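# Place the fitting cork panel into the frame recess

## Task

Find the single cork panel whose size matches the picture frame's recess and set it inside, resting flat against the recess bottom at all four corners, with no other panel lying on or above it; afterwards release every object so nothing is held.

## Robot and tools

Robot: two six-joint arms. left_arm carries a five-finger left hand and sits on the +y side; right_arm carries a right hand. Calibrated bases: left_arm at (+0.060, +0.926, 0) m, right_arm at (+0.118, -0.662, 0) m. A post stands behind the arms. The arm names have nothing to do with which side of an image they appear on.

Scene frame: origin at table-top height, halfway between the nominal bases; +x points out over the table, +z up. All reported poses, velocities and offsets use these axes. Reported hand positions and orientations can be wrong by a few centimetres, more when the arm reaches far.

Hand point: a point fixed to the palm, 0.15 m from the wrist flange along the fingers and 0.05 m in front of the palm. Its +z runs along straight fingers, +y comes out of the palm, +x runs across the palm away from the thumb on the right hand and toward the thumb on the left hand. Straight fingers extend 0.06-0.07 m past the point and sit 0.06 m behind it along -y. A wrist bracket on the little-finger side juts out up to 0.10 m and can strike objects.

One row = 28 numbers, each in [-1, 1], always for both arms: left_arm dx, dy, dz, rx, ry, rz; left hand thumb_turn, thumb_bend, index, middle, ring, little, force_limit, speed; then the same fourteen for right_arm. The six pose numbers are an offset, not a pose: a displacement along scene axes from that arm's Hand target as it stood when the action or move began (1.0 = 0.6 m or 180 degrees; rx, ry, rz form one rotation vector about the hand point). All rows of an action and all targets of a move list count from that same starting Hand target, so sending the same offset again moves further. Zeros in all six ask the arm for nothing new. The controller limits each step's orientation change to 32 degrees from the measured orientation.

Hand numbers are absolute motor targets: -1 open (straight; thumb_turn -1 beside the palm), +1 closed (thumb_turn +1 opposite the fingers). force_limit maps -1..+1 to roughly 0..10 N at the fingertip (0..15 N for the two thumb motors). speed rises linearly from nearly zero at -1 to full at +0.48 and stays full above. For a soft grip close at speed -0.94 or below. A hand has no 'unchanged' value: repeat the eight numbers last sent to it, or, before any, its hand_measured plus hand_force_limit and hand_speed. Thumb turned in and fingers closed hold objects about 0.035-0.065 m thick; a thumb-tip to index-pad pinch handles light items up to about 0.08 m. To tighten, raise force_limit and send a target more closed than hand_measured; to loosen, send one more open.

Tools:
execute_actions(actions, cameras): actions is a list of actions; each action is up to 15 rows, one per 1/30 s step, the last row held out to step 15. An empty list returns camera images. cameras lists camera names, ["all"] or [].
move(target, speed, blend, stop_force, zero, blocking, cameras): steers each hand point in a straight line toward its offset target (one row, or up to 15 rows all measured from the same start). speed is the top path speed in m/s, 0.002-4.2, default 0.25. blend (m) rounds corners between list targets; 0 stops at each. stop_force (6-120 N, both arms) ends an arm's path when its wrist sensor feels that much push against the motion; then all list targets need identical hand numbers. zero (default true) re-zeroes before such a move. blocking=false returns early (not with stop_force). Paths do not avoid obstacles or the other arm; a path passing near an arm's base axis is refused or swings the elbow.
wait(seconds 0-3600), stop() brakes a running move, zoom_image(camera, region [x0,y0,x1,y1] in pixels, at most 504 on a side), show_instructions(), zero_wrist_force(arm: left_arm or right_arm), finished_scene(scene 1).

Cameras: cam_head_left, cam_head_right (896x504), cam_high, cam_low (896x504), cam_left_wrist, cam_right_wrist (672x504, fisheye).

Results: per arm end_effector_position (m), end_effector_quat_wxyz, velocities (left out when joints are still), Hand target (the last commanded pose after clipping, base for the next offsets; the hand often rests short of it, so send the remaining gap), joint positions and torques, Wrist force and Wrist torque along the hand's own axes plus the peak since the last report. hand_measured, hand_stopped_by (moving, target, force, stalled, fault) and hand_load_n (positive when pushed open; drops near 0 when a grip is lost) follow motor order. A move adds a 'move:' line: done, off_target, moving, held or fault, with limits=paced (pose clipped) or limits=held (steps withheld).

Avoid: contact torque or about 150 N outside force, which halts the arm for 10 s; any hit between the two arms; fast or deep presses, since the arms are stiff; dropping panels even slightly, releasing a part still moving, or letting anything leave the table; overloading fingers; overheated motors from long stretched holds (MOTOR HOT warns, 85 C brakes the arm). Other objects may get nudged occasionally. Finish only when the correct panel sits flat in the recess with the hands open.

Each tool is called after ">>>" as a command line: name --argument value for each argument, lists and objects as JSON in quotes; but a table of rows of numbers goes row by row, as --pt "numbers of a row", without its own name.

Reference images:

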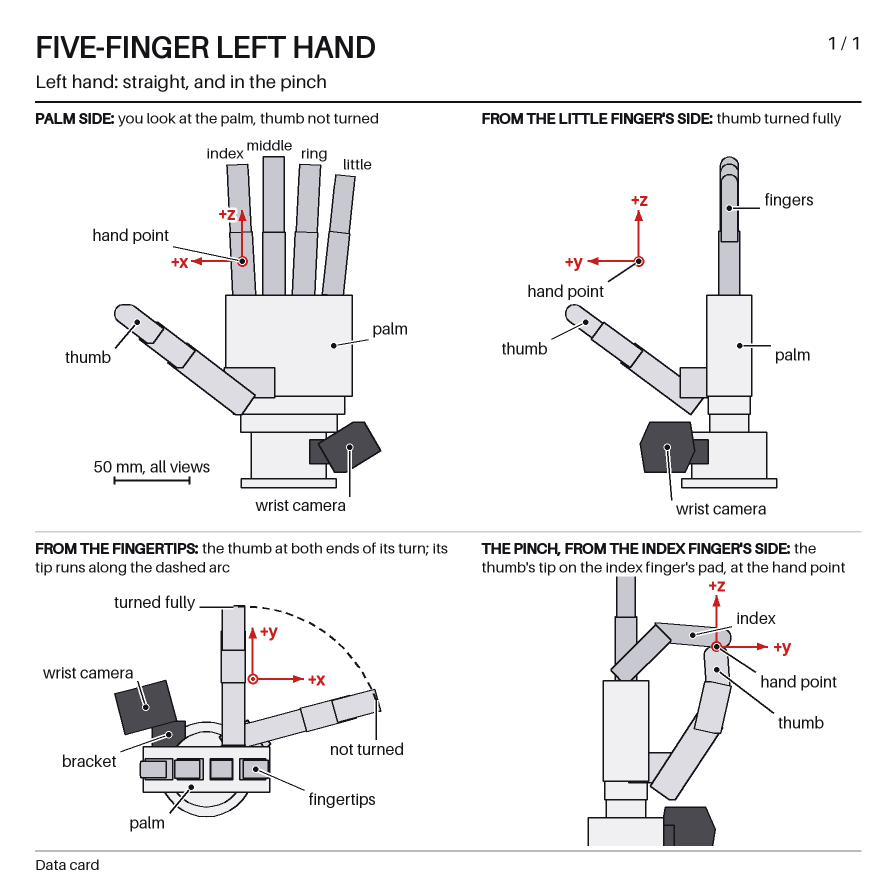

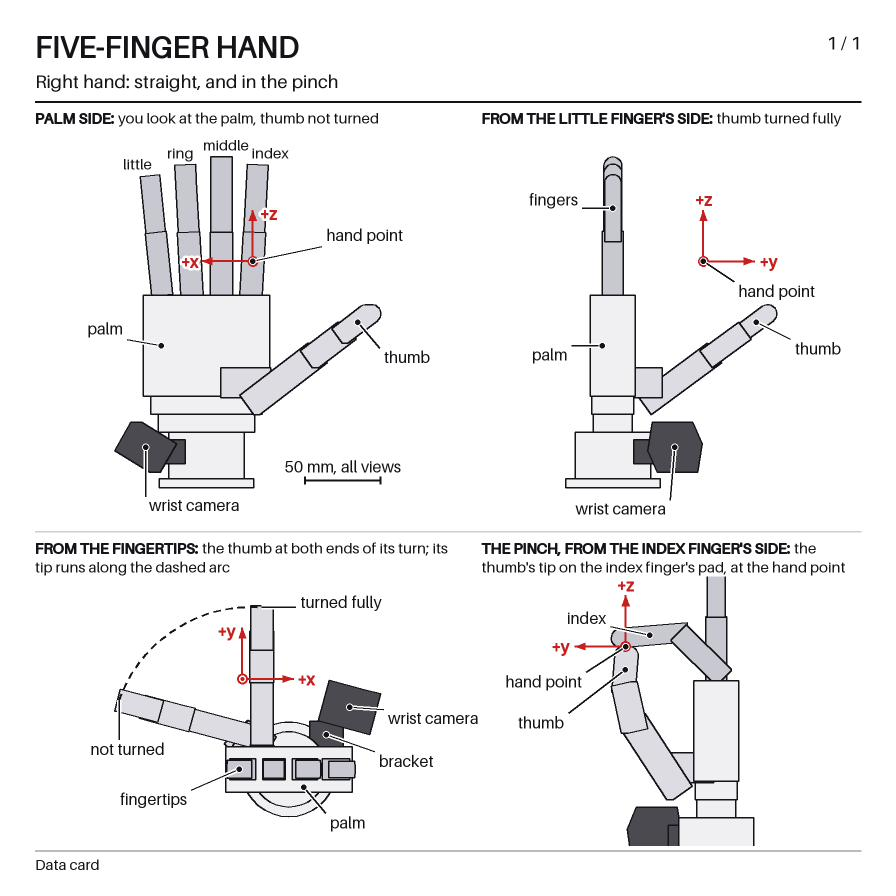

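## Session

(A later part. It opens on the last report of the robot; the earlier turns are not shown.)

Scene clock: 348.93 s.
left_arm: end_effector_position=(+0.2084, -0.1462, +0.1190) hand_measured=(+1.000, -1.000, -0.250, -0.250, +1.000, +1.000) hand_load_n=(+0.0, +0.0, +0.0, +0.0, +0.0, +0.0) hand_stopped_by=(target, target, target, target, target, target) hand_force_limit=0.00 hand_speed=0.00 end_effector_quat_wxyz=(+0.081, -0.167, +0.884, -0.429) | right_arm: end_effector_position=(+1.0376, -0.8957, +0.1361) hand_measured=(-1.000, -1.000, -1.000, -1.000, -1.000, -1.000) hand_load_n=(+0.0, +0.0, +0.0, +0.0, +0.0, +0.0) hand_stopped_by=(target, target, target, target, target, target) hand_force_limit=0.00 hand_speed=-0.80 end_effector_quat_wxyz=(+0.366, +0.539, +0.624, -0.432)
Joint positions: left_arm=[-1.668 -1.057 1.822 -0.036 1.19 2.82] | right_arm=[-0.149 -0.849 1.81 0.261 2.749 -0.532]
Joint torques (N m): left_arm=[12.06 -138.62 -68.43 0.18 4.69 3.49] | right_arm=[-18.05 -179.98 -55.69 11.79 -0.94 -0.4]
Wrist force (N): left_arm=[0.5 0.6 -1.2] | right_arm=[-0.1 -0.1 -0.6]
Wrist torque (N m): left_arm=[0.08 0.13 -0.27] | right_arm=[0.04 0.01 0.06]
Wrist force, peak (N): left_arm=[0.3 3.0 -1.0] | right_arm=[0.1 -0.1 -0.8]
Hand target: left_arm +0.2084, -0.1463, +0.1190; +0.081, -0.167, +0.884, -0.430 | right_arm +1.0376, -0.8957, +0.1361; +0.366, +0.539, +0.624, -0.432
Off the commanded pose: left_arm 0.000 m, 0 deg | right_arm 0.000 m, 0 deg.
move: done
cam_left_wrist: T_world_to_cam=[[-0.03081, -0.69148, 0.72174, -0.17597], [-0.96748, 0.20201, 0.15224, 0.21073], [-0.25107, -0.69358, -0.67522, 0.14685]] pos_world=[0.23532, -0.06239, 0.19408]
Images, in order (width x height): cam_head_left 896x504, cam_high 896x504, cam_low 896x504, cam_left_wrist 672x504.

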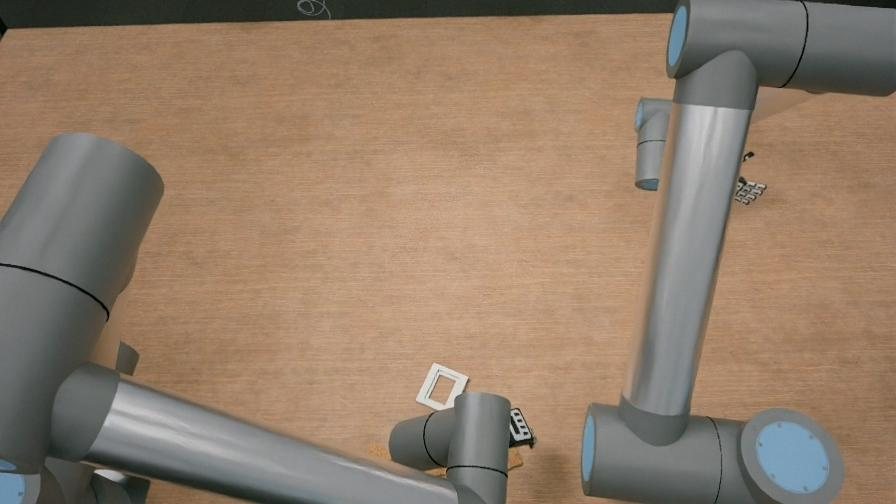

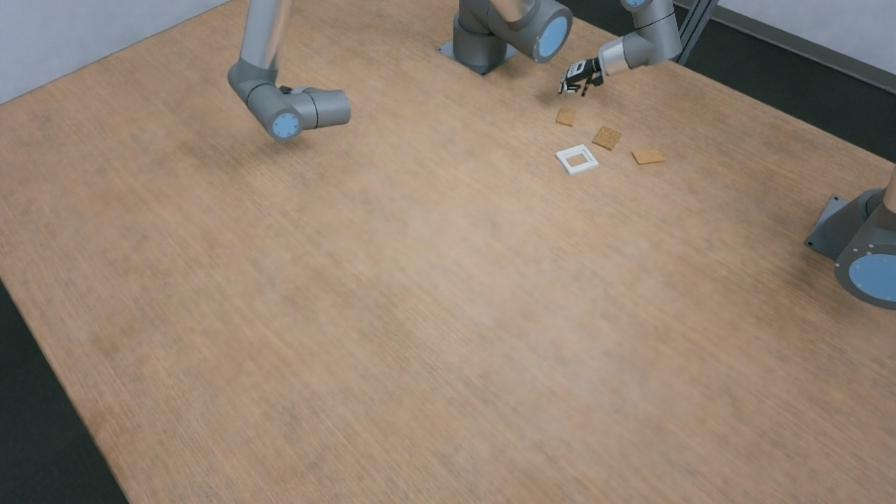

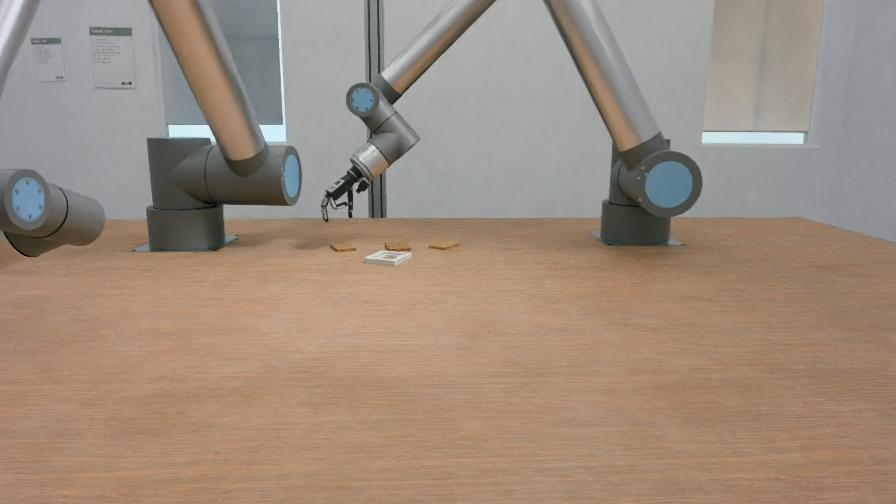

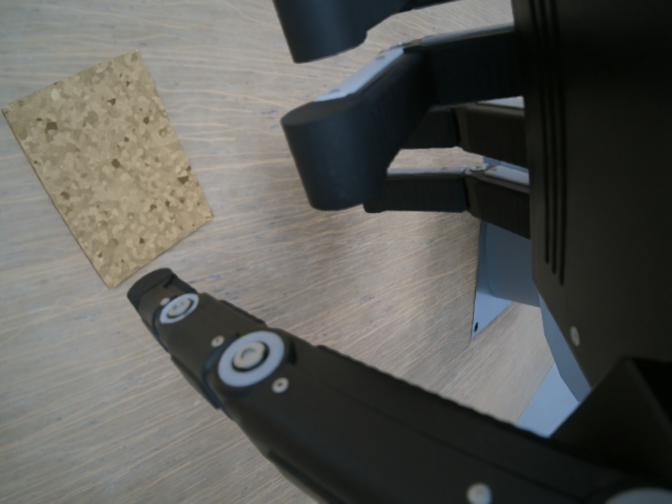

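>>> move --target '[0, 0, -0.08, 0, 0, 0, 1, -1, -0.25, -0.25, -1, -1, 0, 0, 0, 0, 0, 0, 0, 0, -1, -1, -1, -1, -1, -1, 0, -0.8]' --speed 0.15 --cameras '["cam_left_wrist", "cam_low", "cam_head_left"]'

Scene clock: 377.30 s.
left_arm: end_effector_position=(+0.2084, -0.1463, +0.0711) hand_measured=(+1.000, -1.000, -0.250, -0.250, -1.000, -1.000) hand_load_n=(+0.0, +0.0, +0.0, +0.0, -0.5, +0.0) hand_stopped_by=(target, target, target, target, target, target) hand_force_limit=0.00 hand_speed=0.00 end_effector_quat_wxyz=(+0.081, -0.167, +0.884, -0.430) | right_arm: end_effector_position=(+1.0376, -0.8957, +0.1361) hand_measured=(-1.000, -1.000, -1.000, -1.000, -1.000, -1.000) hand_load_n=(+0.0, +0.0, +0.0, +0.0, +0.0, +0.0) hand_stopped_by=(target, target, target, target, target, target) hand_force_limit=0.00 hand_speed=-0.80 end_effector_quat_wxyz=(+0.366, +0.539, +0.624, -0.432)
Joint positions: left_arm=[-1.668 -1.016 1.839 -0.095 1.19 2.82] | right_arm=[-0.149 -0.849 1.81 0.261 2.749 -0.532]
Joint torques (N m): left_arm=[-5.04 -144.88 -41.74 -1.1 2.12 2.29] | right_arm=[-15.29 -183.55 -54.66 11.58 -0.59 2.22]
Wrist force (N): left_arm=[-0.1 0.7 -1.0] | right_arm=[-0.1 -0.9 -0.2]
Wrist torque (N m): left_arm=[0.08 0.25 -0.27] | right_arm=[-0.12 0.00 0.04]
Wrist force, peak (N): left_arm=[0.8 -1.0 -2.0] | right_arm=[-0.1 -0.9 -0.2]
Hand target: left_arm +0.2084, -0.1463, +0.0710; +0.081, -0.167, +0.884, -0.430 | right_arm +1.0376, -0.8957, +0.1361; +0.366, +0.539, +0.624, -0.432
Off the commanded pose: left_arm 0.000 m, 0 deg | right_arm 0.000 m, 0 deg.
move: done
cam_left_wrist: T_world_to_cam=[[-0.03076, -0.69117, 0.72204, -0.1415], [-0.96746, 0.20211, 0.15225, 0.21807], [-0.25116, -0.69385, -0.6749, 0.11426]] pos_world=[0.23532, -0.06259, 0.14608]
Images, in order (width x height): cam_head_left 896x504, cam_low 896x504, cam_left_wrist 672x504.

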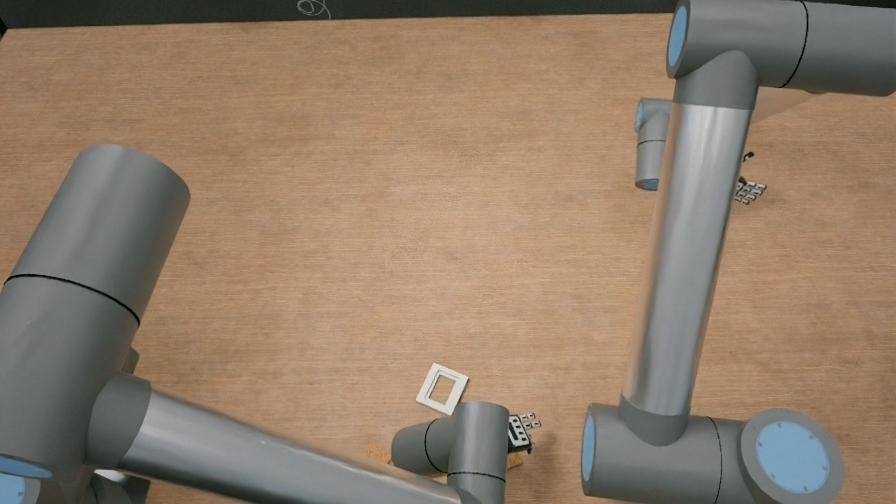

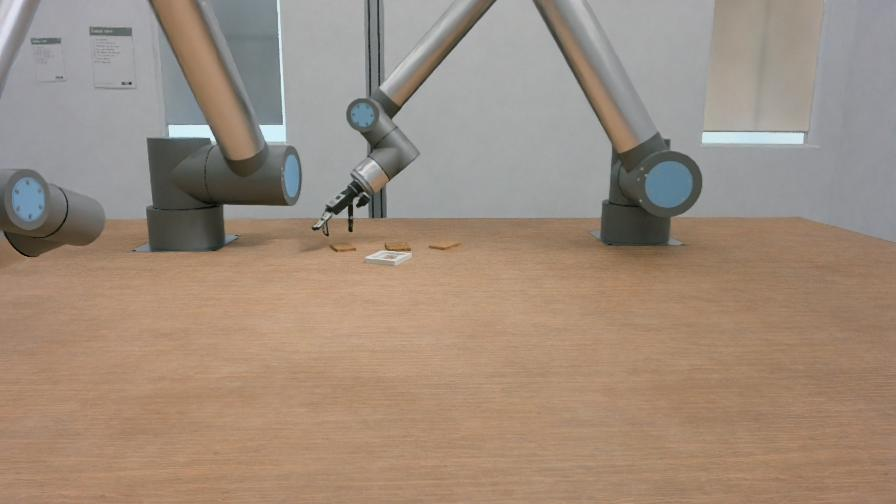

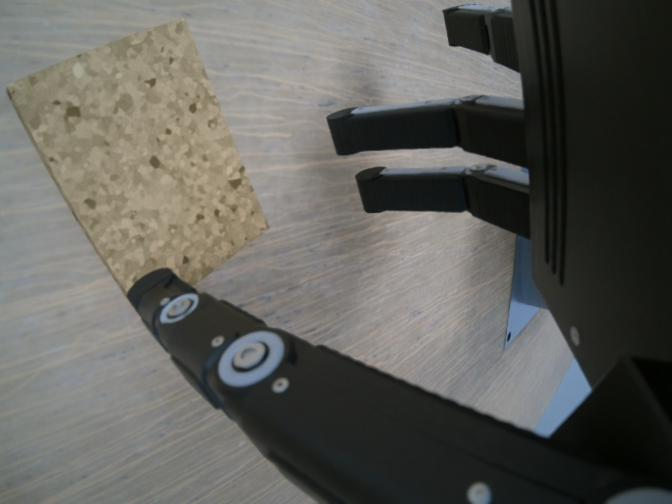

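>>> move --target '[-0.0037, 0.0093, -0.0697, 0, 0, 0, 1, -1, -0.25, -0.25, -1, -1, 0, 0, 0, 0, 0, 0, 0, 0, -1, -1, -1, -1, -1, -1, 0, -0.8]' --speed 0.1 --cameras '["cam_left_wrist", "cam_low"]'

>>> zoom_image --camera "cam_low" --region '[290, 205, 400, 265]'

>>> zoom_image --camera "cam_left_wrist" --region '[0, 0, 504, 400]'

Scene clock: 394.00 s.
left_arm: end_effector_position=(+0.2062, -0.1408, +0.0295) hand_measured=(+1.000, -1.000, -0.250, -0.250, -1.000, -1.000) hand_load_n=(+0.0, +0.0, +0.0, +0.0, +0.0, +0.0) hand_stopped_by=(target, target, target, target, target, target) hand_force_limit=0.00 hand_speed=0.00 end_effector_quat_wxyz=(+0.081, -0.167, +0.884, -0.430) | right_arm: end_effector_position=(+1.0376, -0.8957, +0.1361) hand_measured=(-1.000, -1.000, -1.000, -1.000, -1.000, -1.000) hand_load_n=(+0.0, +0.0, +0.0, +0.0, +0.0, +0.0) hand_stopped_by=(target, target, target, target, target, target) hand_force_limit=0.00 hand_speed=-0.80 end_effector_quat_wxyz=(+0.366, +0.539, +0.624, -0.432)
Joint positions: left_arm=[-1.672 -0.983 1.861 -0.149 1.187 2.818] | right_arm=[-0.149 -0.849 1.81 0.261 2.749 -0.532]
Joint torques (N m): left_arm=[-17.81 -148.66 -36.65 -0.61 -6.26 -3.49] | right_arm=[-14.75 -179.61 -54.19 11.68 -0.54 3.53]
Wrist force (N): left_arm=[-0.3 1.0 -1.2] | right_arm=[-0.2 -0.2 0.0]
Wrist torque (N m): left_arm=[0.12 0.31 0.09] | right_arm=[-0.02 0.01 0.06]
Wrist force, peak (N): left_arm=[-0.6 -0.2 -1.6] | right_arm=[0.6 -0.2 -0.7]
Hand target: left_arm +0.2062, -0.1407, +0.0292; +0.081, -0.167, +0.884, -0.430 | right_arm +1.0376, -0.8957, +0.1361; +0.366, +0.539, +0.624, -0.432
Off the commanded pose: left_arm 0.000 m, 0 deg | right_arm 0.000 m, 0 deg.
move: done
cam_left_wrist: T_world_to_cam=[[-0.0308, -0.69127, 0.72194, -0.10764], [-0.96745, 0.20211, 0.15225, 0.22115], [-0.25116, -0.69376, -0.675, 0.08953]] pos_world=[0.23312, -0.05699, 0.10448]
Images, in order (width x height): cam_low 896x504, cam_left_wrist 672x504.

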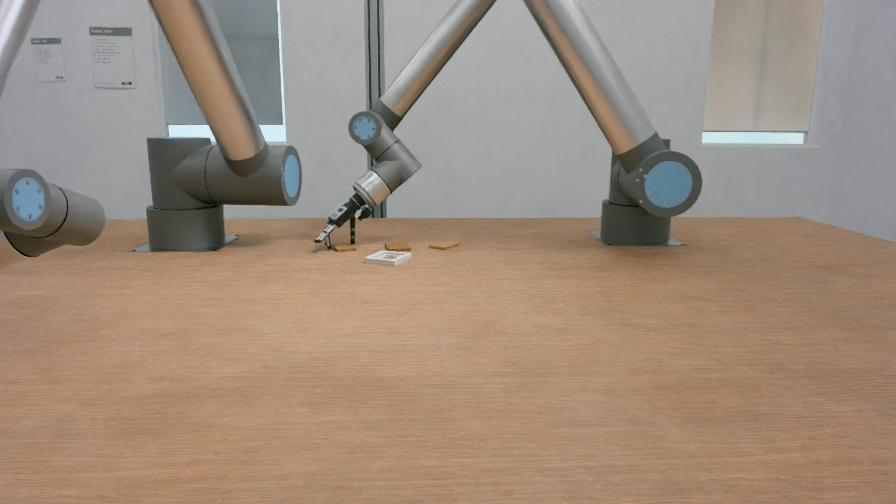

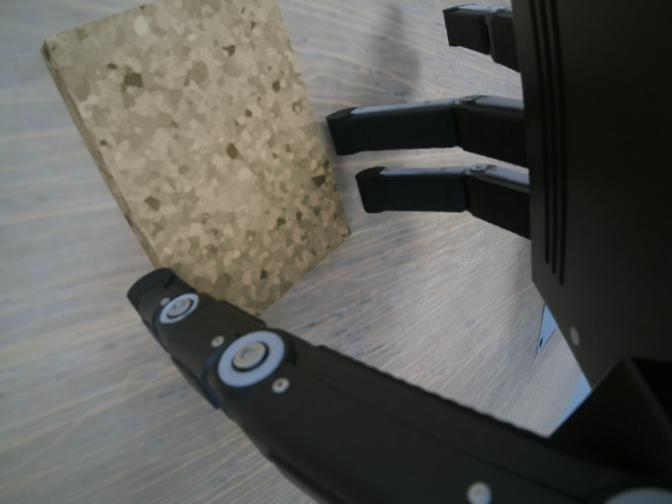

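Scaled by 4.582 from the camera's image (finer frame: 1280x720).

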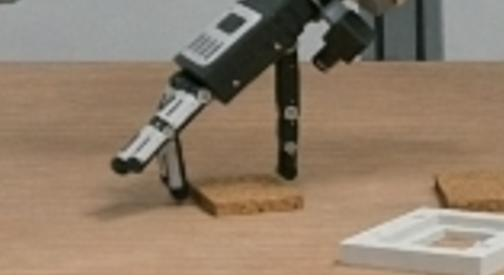

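Scaled by 1.000.

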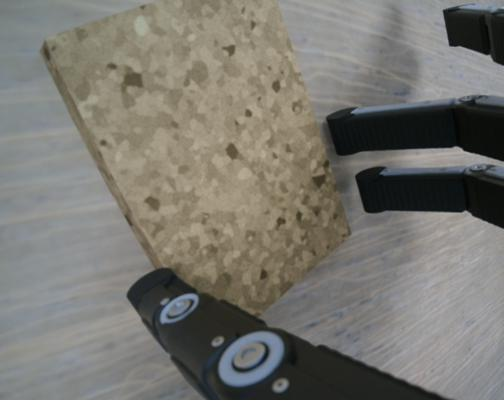

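>>> move --target '[0, 0, -0.02, 0, 0, 0, 1, -1, -0.25, -0.25, -1, -1, 0, 0, 0, 0, 0, 0, 0, 0, -1, -1, -1, -1, -1, -1, 0, -0.8]' --speed 0.003 --stop_force 6 --cameras '["cam_left_wrist", "cam_low"]'

>>> zoom_image --camera "cam_low" --region '[290, 205, 400, 265]'

Scene clock: 410.20 s.
left_arm: end_effector_position=(+0.2062, -0.1407, +0.0257) hand_measured=(+1.000, -1.000, -0.250, -0.250, -1.000, -1.000) hand_load_n=(+0.0, +0.0, +0.0, +0.0, +0.0, +0.0) hand_stopped_by=(target, target, target, target, target, target) hand_force_limit=0.00 hand_speed=0.00 end_effector_quat_wxyz=(+0.081, -0.167, +0.884, -0.430) | right_arm: end_effector_position=(+1.0376, -0.8957, +0.1361) hand_measured=(-1.000, -1.000, -1.000, -1.000, -1.000, -1.000) hand_load_n=(+0.0, -0.5, +0.0, +0.0, +0.0, +0.0) hand_stopped_by=(target, target, target, target, target, target) hand_force_limit=0.00 hand_speed=-0.80 end_effector_quat_wxyz=(+0.366, +0.539, +0.624, -0.432)
Joint positions: left_arm=[-1.672 -0.979 1.862 -0.153 1.187 2.818] | right_arm=[-0.149 -0.849 1.81 0.261 2.749 -0.532]
Joint torques (N m): left_arm=[-19.42 -185.69 -39.1 6.89 -4.31 -3.39] | right_arm=[-13.53 -185.51 -54.73 11.62 -0.51 3.49]
Wrist force (N): left_arm=[-0.9 -7.3 -7.3] | right_arm=[0.2 -0.1 -0.4]
Wrist torque (N m): left_arm=[0.31 0.22 0.25] | right_arm=[0.01 -0.05 0.08]
Wrist force, peak (N): left_arm=[-0.9 -7.3 -7.3] | right_arm=[0.1 -0.7 -0.6]
Hand target: left_arm +0.2062, -0.1408, +0.0258; +0.081, -0.167, +0.884, -0.430 (not the last commanded pose) | right_arm +1.0376, -0.8957, +0.1361; +0.366, +0.539, +0.624, -0.432
Off the commanded pose: left_arm 0.009 m, 0 deg | right_arm 0.000 m, 0 deg.
move: contact (left_arm)
cam_left_wrist: T_world_to_cam=[[-0.0308, -0.69127, 0.72194, -0.1049], [-0.96745, 0.20211, 0.15225, 0.22173], [-0.25116, -0.69376, -0.675, 0.08697]] pos_world=[0.23312, -0.05699, 0.10068]
Images, in order (width x height): cam_low 896x504, cam_left_wrist 672x504.

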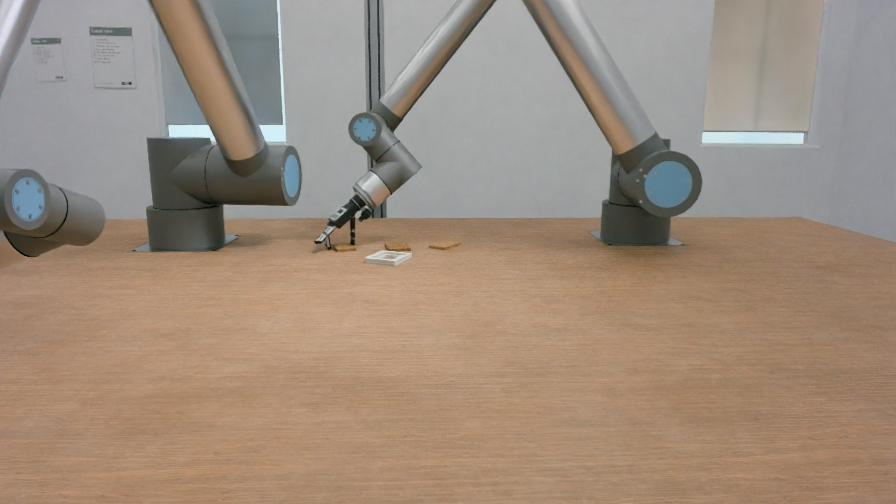

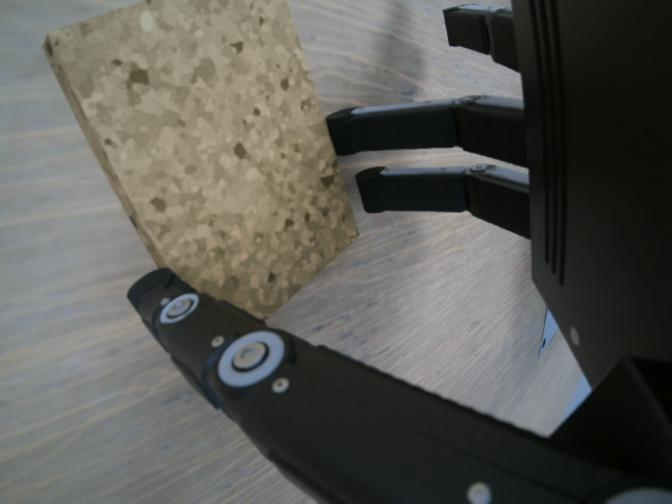

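Scaled by 4.582 from the camera's image (finer frame: 1280x720).

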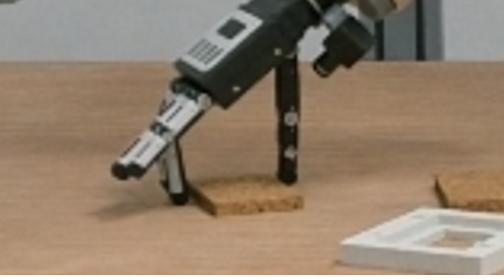

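>>> move --target '[0, 0, 0.0033, 0, 0, 0, 1, -1, -0.25, -0.25, -1, -1, -0.7, -0.8, 0, 0, 0, 0, 0, 0, -1, -1, -1, -1, -1, -1, 0, -0.8]' --speed 0.02

>>> move --target '[0, 0, 0, 0, 0, 0, 1, -1, -0.14, -0.14, -1, -1, -0.7, -0.9, 0, 0, 0, 0, 0, 0, -1, -1, -1, -1, -1, -1, 0, -0.8]' --speed 0.02 --cameras '["cam_left_wrist", "cam_low"]'

>>> zoom_image --camera "cam_low" --region '[290, 205, 400, 265]'

Scene clock: 445.43 s.
left_arm: end_effector_position=(+0.2062, -0.1407, +0.0277) hand_measured=(+1.000, -1.000, -0.250, -0.250, -1.000, -1.000) hand_load_n=(+0.0, +0.0, +0.0, +0.0, +0.0, +0.0) hand_stopped_by=(target, target, target, target, target, target) hand_force_limit=-0.70 hand_speed=-0.80 end_effector_quat_wxyz=(+0.081, -0.167, +0.884, -0.430) | right_arm: end_effector_position=(+1.0376, -0.8957, +0.1361) hand_measured=(-1.000, -1.000, -1.000, -1.000, -1.000, -1.000) hand_load_n=(+0.0, +0.0, +0.0, +0.0, +0.0, +0.0) hand_stopped_by=(target, target, target, target, target, target) hand_force_limit=0.00 hand_speed=-0.80 end_effector_quat_wxyz=(+0.366, +0.539, +0.624, -0.432)
Joint positions: left_arm=[-1.672 -0.981 1.861 -0.151 1.187 2.818] | right_arm=[-0.149 -0.849 1.81 0.261 2.749 -0.532]
Joint torques (N m): left_arm=[-16.84 -215.43 -59.76 6.04 2.74 -3.36] | right_arm=[-15.55 -181.25 -53.78 12.05 -0.37 3.69]
Wrist force (N): left_arm=[-0.2 0.8 -1.0] | right_arm=[0.1 -0.6 -0.2]
Wrist torque (N m): left_arm=[0.07 0.31 0.10] | right_arm=[-0.07 -0.04 0.06]
Wrist force, peak (N): left_arm=[-0.5 -7.5 -7.2] | right_arm=[0.5 -0.5 -0.5]
Hand target: left_arm +0.2062, -0.1408, +0.0278; +0.081, -0.167, +0.884, -0.430 | right_arm +1.0376, -0.8957, +0.1361; +0.366, +0.539, +0.624, -0.432
Off the commanded pose: left_arm 0.000 m, 0 deg | right_arm 0.000 m, 0 deg.
move: done

Scene clock: 446.10 s.
left_arm: end_effector_position=(+0.2062, -0.1407, +0.0278) hand_measured=(+1.000, -1.000, -0.140, -0.140, -1.000, -1.000) hand_load_n=(+0.0, +0.0, +0.0, +0.0, -0.5, +0.0) hand_stopped_by=(target, target, target, target, target, target) hand_force_limit=-0.70 hand_speed=-0.90 end_effector_quat_wxyz=(+0.081, -0.167, +0.884, -0.430) | right_arm: end_effector_position=(+1.0376, -0.8957, +0.1361) hand_measured=(-1.000, -1.000, -1.000, -1.000, -1.000, -1.000) hand_load_n=(+0.0, +0.0, +0.0, +0.0, +0.0, +0.0) hand_stopped_by=(target, target, target, target, target, target) hand_force_limit=0.00 hand_speed=-0.80 end_effector_quat_wxyz=(+0.366, +0.539, +0.624, -0.432)
Joint positions: left_arm=[-1.672 -0.981 1.861 -0.151 1.187 2.818] | right_arm=[-0.149 -0.849 1.81 0.261 2.749 -0.532]
Joint torques (N m): left_arm=[-18.05 -216.74 -63.44 6.73 3.2 -3.35] | right_arm=[-12.95 -181.26 -53.55 11.92 -0.68 3.53]
Wrist force (N): left_arm=[-0.2 0.7 -0.8] | right_arm=[-0.2 -0.6 -0.4]
Wrist torque (N m): left_arm=[0.04 0.32 0.10] | right_arm=[-0.05 0.02 0.04]
Wrist force, peak (N): left_arm=[-0.2 0.9 -1.0] | right_arm=[-0.1 -0.8 -0.6]
Hand target: left_arm +0.2062, -0.1408, +0.0278; +0.081, -0.167, +0.884, -0.430 | right_arm +1.0376, -0.8957, +0.1361; +0.366, +0.539, +0.624, -0.432
Off the commanded pose: left_arm 0.000 m, 0 deg | right_arm 0.000 m, 0 deg.
move: done
cam_left_wrist: T_world_to_cam=[[-0.03076, -0.69117, 0.72204, -0.10643], [-0.96746, 0.20211, 0.15225, 0.22141], [-0.25116, -0.69385, -0.6749, 0.08837]] pos_world=[0.23312, -0.05699, 0.10278]
Images, in order (width x height): cam_low 896x504, cam_left_wrist 672x504.

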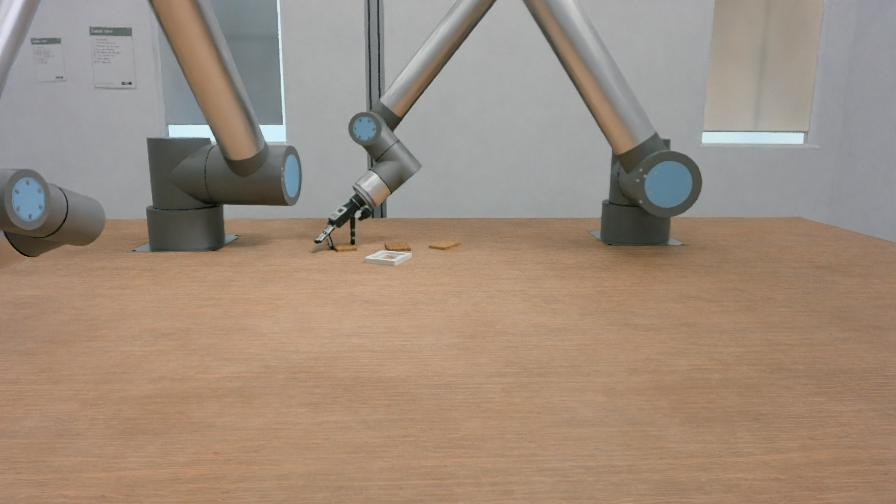

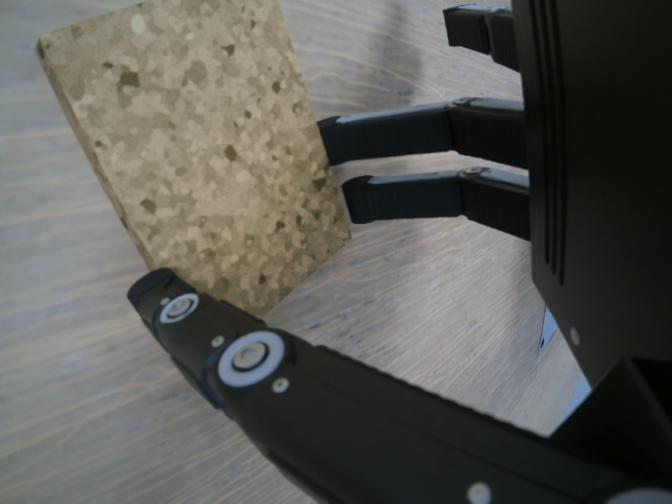

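Scaled by 4.582 from the camera's image (finer frame: 1280x720).

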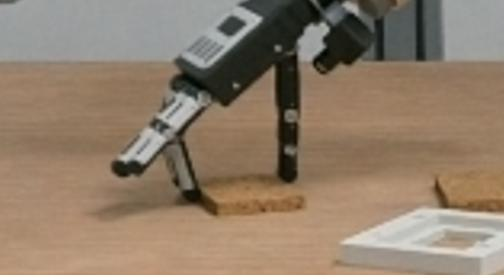

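>>> move --target '[0, 0, -0.0133, 0, 0, 0, 1, -1, -0.14, -0.14, -1, -1, -0.7, -0.9, 0, 0, 0, 0, 0, 0, -1, -1, -1, -1, -1, -1, 0, -0.8]' --speed 0.003 --stop_force 6 --cameras '["cam_left_wrist", "cam_low"]'

>>> zoom_image --camera "cam_left_wrist" --region '[100, 40, 400, 340]'

Scene clock: 453.33 s.
left_arm: end_effector_position=(+0.2062, -0.1408, +0.0267) hand_measured=(+1.000, -1.000, -0.140, -0.140, -1.000, -1.000) hand_load_n=(+0.0, -0.5, +0.0, +0.0, -0.5, +0.0) hand_stopped_by=(target, target, target, target, target, target) hand_force_limit=-0.70 hand_speed=-0.90 end_effector_quat_wxyz=(+0.081, -0.167, +0.884, -0.430) | right_arm: end_effector_position=(+1.0376, -0.8957, +0.1361) hand_measured=(-1.000, -1.000, -1.000, -1.000, -1.000, -1.000) hand_load_n=(+0.0, +0.0, +0.0, +0.0, +0.0, +0.0) hand_stopped_by=(target, target, target, target, target, target) hand_force_limit=0.00 hand_speed=-0.80 end_effector_quat_wxyz=(+0.366, +0.539, +0.624, -0.432)
Joint positions: left_arm=[-1.672 -0.98 1.862 -0.152 1.187 2.818] | right_arm=[-0.149 -0.849 1.81 0.261 2.749 -0.532]
Joint torques (N m): left_arm=[-22.97 -204.56 -43.62 6.4 3.51 -3.07] | right_arm=[-15.87 -180.66 -53.24 11.54 0.03 3.63]
Wrist force (N): left_arm=[0.4 -5.1 -6.2] | right_arm=[-0.3 -0.1 -0.4]
Wrist torque (N m): left_arm=[-0.34 0.21 0.18] | right_arm=[0.02 0.03 0.06]
Wrist force, peak (N): left_arm=[0.3 -5.3 -6.3] | right_arm=[-0.5 -0.3 -0.9]
Hand target: left_arm +0.2062, -0.1409, +0.0268; +0.081, -0.167, +0.884, -0.430 (not the last commanded pose) | right_arm +1.0376, -0.8957, +0.1361; +0.366, +0.539, +0.624, -0.432
Off the commanded pose: left_arm 0.007 m, 0 deg | right_arm 0.000 m, 0 deg.
move: contact (left_arm)
cam_left_wrist: T_world_to_cam=[[-0.03076, -0.69117, 0.72204, -0.10563], [-0.96746, 0.20211, 0.15225, 0.22157], [-0.25116, -0.69385, -0.6749, 0.08763]] pos_world=[0.23312, -0.05699, 0.10168]
Images, in order (width x height): cam_low 896x504, cam_left_wrist 672x504.

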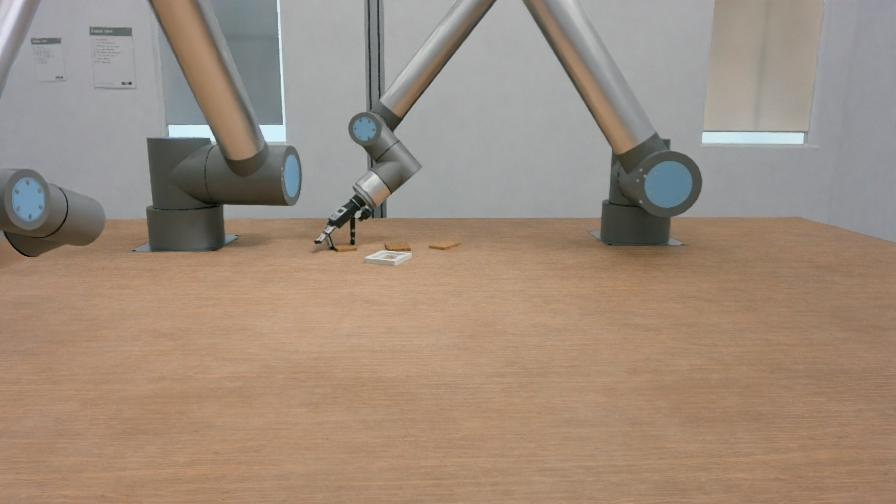

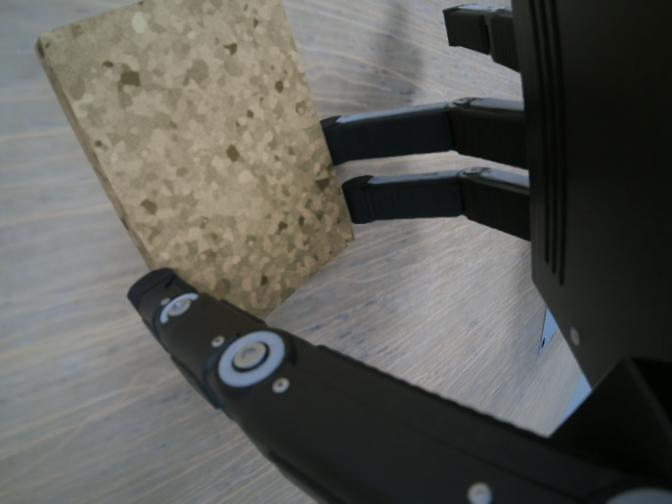

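Scaled by 1.680 from the camera's image (finer frame: 960x720).

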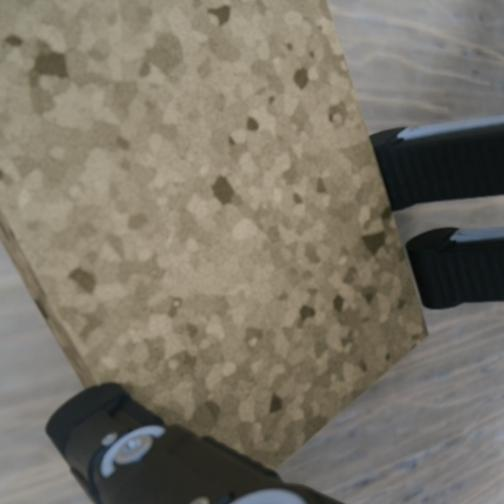

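>>> zoom_image --camera "cam_low" --region '[320, 225, 370, 260]'

>>> zoom_image --camera "cam_low" --region '[300, 210, 400, 265]'

Scaled by 10.080 from the camera's image (finer frame: 1280x720).

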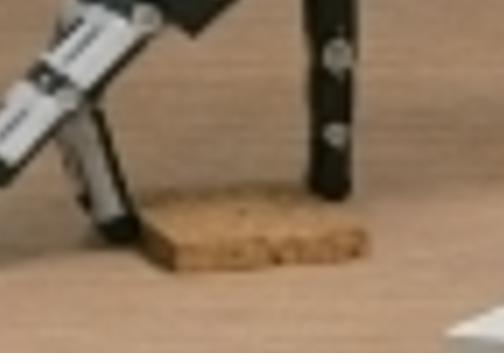

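Scaled by 5.040 from the camera's image (finer frame: 1280x720).

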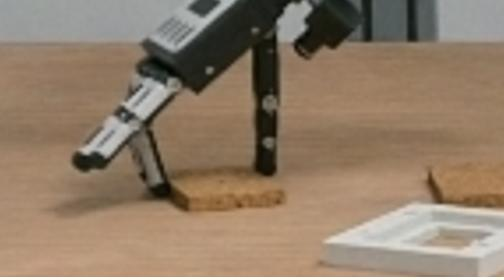

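>>> move --pt "0 0 0.0133 0 0 0 1 -1 -0.14 -0.14 -1 -1 -0.7 -0.8 0 0 0 0 0 0 -1 -1 -1 -1 -1 -1 0 -0.8" --pt "-0.0024 0.0062 0.0133 -0.0155 -0.0061 0 1 -1 -0.3 -0.3 -1 -1 -0.7 -0.8 0 0 0 0 0 0 -1 -1 -1 -1 -1 -1 0 -0.8" --speed 0.02 --cameras '["cam_left_wrist", "cam_low"]'

>>> zoom_image --camera "cam_low" --region '[320, 225, 370, 260]'

>>> zoom_image --camera "cam_left_wrist" --region '[0, 0, 400, 340]'

Scene clock: 546.03 s.
left_arm: end_effector_position=(+0.2048, -0.1371, +0.0348) hand_measured=(+1.000, -1.000, -0.300, -0.300, -1.000, -1.000) hand_load_n=(+0.0, +0.0, +0.5, +0.0, +0.0, +0.0) hand_stopped_by=(target, target, target, target, target, target) hand_force_limit=-0.70 hand_speed=-0.80 end_effector_quat_wxyz=(+0.085, -0.165, +0.872, -0.453) | right_arm: end_effector_position=(+1.0376, -0.8957, +0.1361) hand_measured=(-1.000, -1.000, -1.000, -1.000, -1.000, -1.000) hand_load_n=(+0.0, +0.0, +0.0, +0.0, +0.0, +0.0) hand_stopped_by=(target, target, target, target, target, target) hand_force_limit=0.00 hand_speed=-0.80 end_effector_quat_wxyz=(+0.366, +0.539, +0.624, -0.432)
Joint positions: left_arm=[-1.681 -0.999 1.896 -0.219 1.164 2.832] | right_arm=[-0.149 -0.849 1.81 0.261 2.749 -0.532]
Joint torques (N m): left_arm=[-23.35 -215.25 -37.31 -0.97 -5.33 3.16] | right_arm=[-14.73 -180.1 -53.91 11.66 0.25 3.77]
Wrist force (N): left_arm=[0.3 0.5 -0.5] | right_arm=[0.2 -0.5 -0.3]
Wrist torque (N m): left_arm=[-0.04 0.19 -0.10] | right_arm=[-0.04 -0.07 0.07]
Wrist force, peak (N): left_arm=[0.2 -5.4 -6.1] | right_arm=[0.3 -0.4 -0.9]
Hand target: left_arm +0.2048, -0.1371, +0.0348; +0.085, -0.165, +0.872, -0.453 | right_arm +1.0376, -0.8957, +0.1361; +0.366, +0.539, +0.624, -0.432
Off the commanded pose: left_arm 0.000 m, 0 deg | right_arm 0.000 m, 0 deg.
move: done
cam_left_wrist: T_world_to_cam=[[-0.04491, -0.65512, 0.75419, -0.10229], [-0.9701, 0.20885, 0.12364, 0.22069], [-0.23851, -0.72609, -0.64491, 0.08724]] pos_world=[0.23031, -0.04976, 0.10612]
Images, in order (width x height): cam_low 896x504, cam_left_wrist 672x504.

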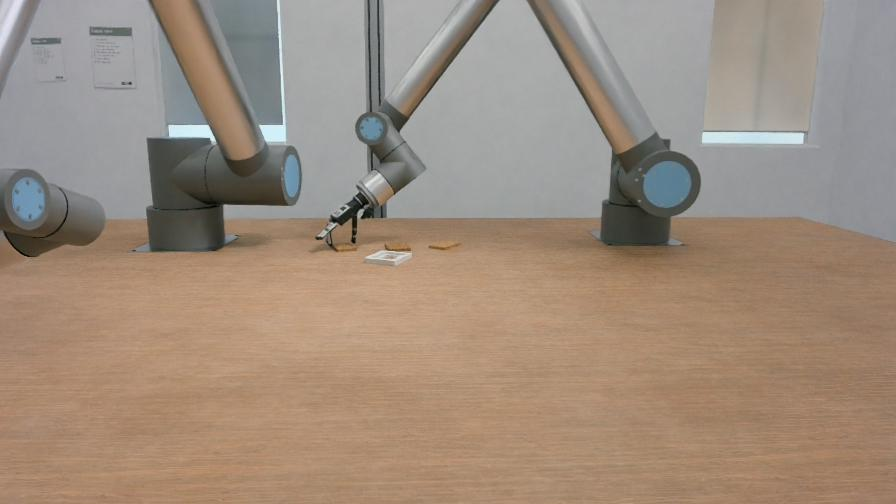

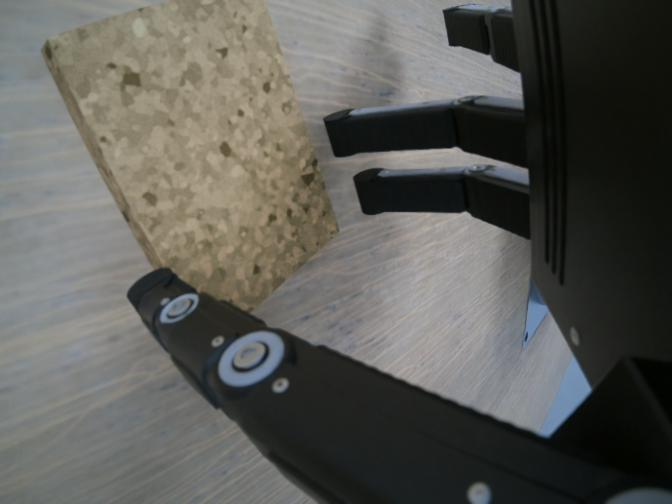

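Scaled by 10.080 from the camera's image (finer frame: 1280x720).

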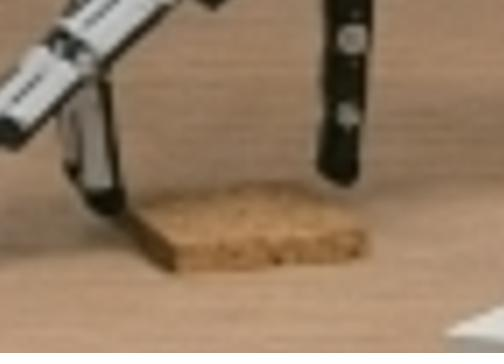

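Scaled by 1.260 from the camera's image (finer frame: 960x720).

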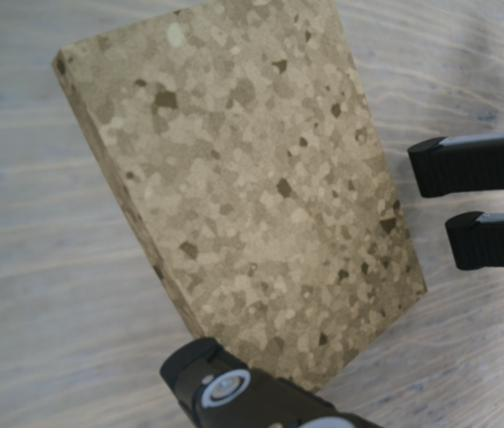

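>>> move --target '[0, 0, 0.005, -0.0155, -0.0061, 0, 1, -1, -0.17, -0.17, -1, -1, -0.7, -0.8, 0, 0, 0, 0, 0, 0, -1, -1, -1, -1, -1, -1, 0, -0.8]' --speed 0.03 --cameras '["cam_left_wrist", "cam_low"]'

>>> zoom_image --camera "cam_low" --region '[320, 225, 370, 260]'

>>> zoom_image --camera "cam_left_wrist" --region '[0, 0, 400, 340]'

Scene clock: 578.60 s.
left_arm: end_effector_position=(+0.2048, -0.1371, +0.0378) hand_measured=(+1.000, -1.000, -0.170, -0.170, -1.000, -1.000) hand_load_n=(+0.0, +0.0, +0.0, +0.0, -0.5, +0.0) hand_stopped_by=(target, target, target, target, target, target) hand_force_limit=-0.70 hand_speed=-0.80 end_effector_quat_wxyz=(+0.089, -0.163, +0.860, -0.475) | right_arm: end_effector_position=(+1.0376, -0.8957, +0.1361) hand_measured=(-1.000, -1.000, -1.000, -1.000, -1.000, -1.000) hand_load_n=(+0.0, -0.5, +0.0, +0.0, +0.0, +0.0) hand_stopped_by=(target, target, target, target, target, target) hand_force_limit=0.00 hand_speed=-0.80 end_effector_quat_wxyz=(+0.366, +0.539, +0.624, -0.432)
Joint positions: left_arm=[-1.688 -1.009 1.926 -0.291 1.143 2.849] | right_arm=[-0.149 -0.849 1.81 0.261 2.749 -0.532]
Joint torques (N m): left_arm=[-23.22 -212.17 -36.46 -0.86 -5.86 3.12] | right_arm=[-14.9 -181.29 -56.91 12.01 0.07 3.85]
Wrist force (N): left_arm=[0.4 -0.4 -0.2] | right_arm=[0.2 -0.3 -0.3]
Wrist torque (N m): left_arm=[-0.17 0.15 -0.11] | right_arm=[-0.01 -0.05 0.08]
Wrist force, peak (N): left_arm=[1.0 -0.2 -0.3] | right_arm=[-0.1 -0.6 -0.8]
Hand target: left_arm +0.2048, -0.1371, +0.0378; +0.089, -0.163, +0.860, -0.475 | right_arm +1.0376, -0.8957, +0.1361; +0.366, +0.539, +0.624, -0.432
Off the commanded pose: left_arm 0.000 m, 0 deg | right_arm 0.000 m, 0 deg.
move: done
cam_left_wrist: T_world_to_cam=[[-0.05958, -0.61788, 0.78401, -0.09757], [-0.97217, 0.21419, 0.09493, 0.22258], [-0.22658, -0.75653, -0.61345, 0.08133]] pos_world=[0.229, -0.04643, 0.10526]
Images, in order (width x height): cam_low 896x504, cam_left_wrist 672x504.

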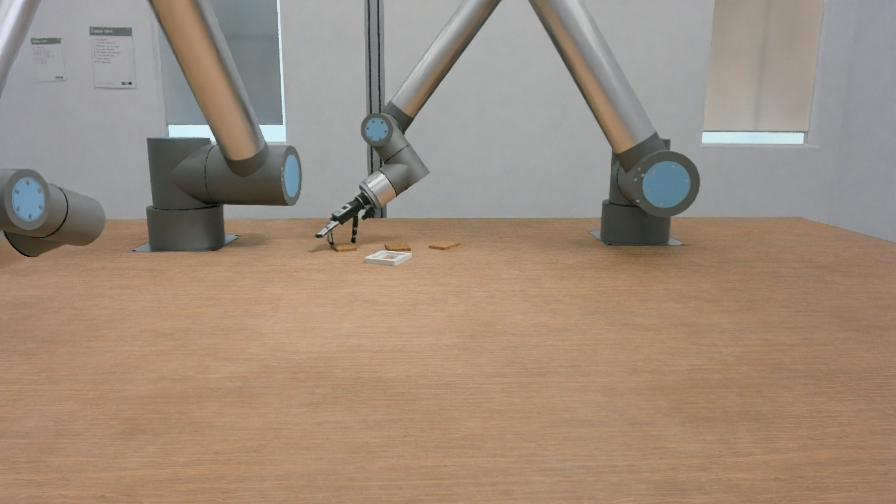

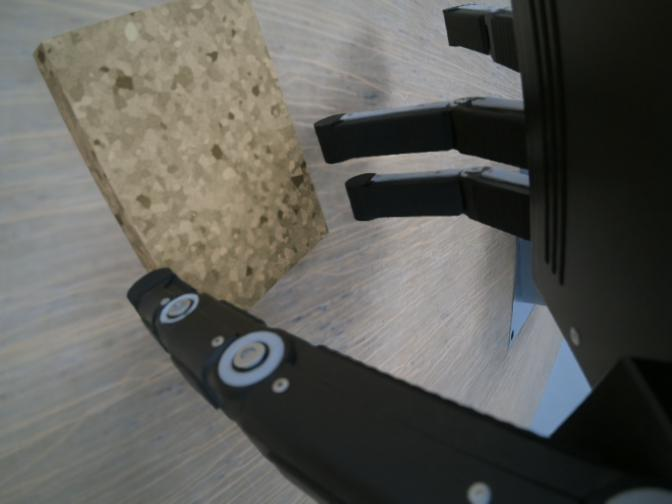

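Scaled by 10.080 from the camera's image (finer frame: 1280x720).

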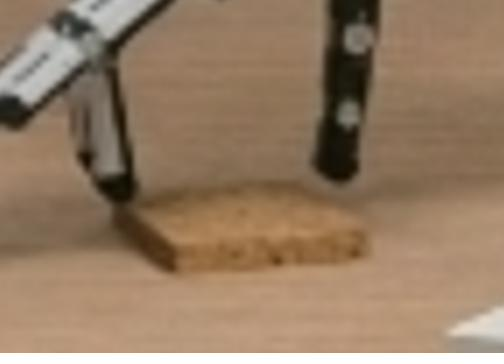

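Scaled by 1.260 from the camera's image (finer frame: 960x720).

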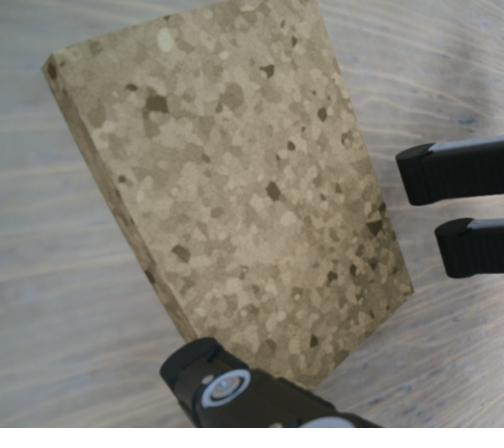

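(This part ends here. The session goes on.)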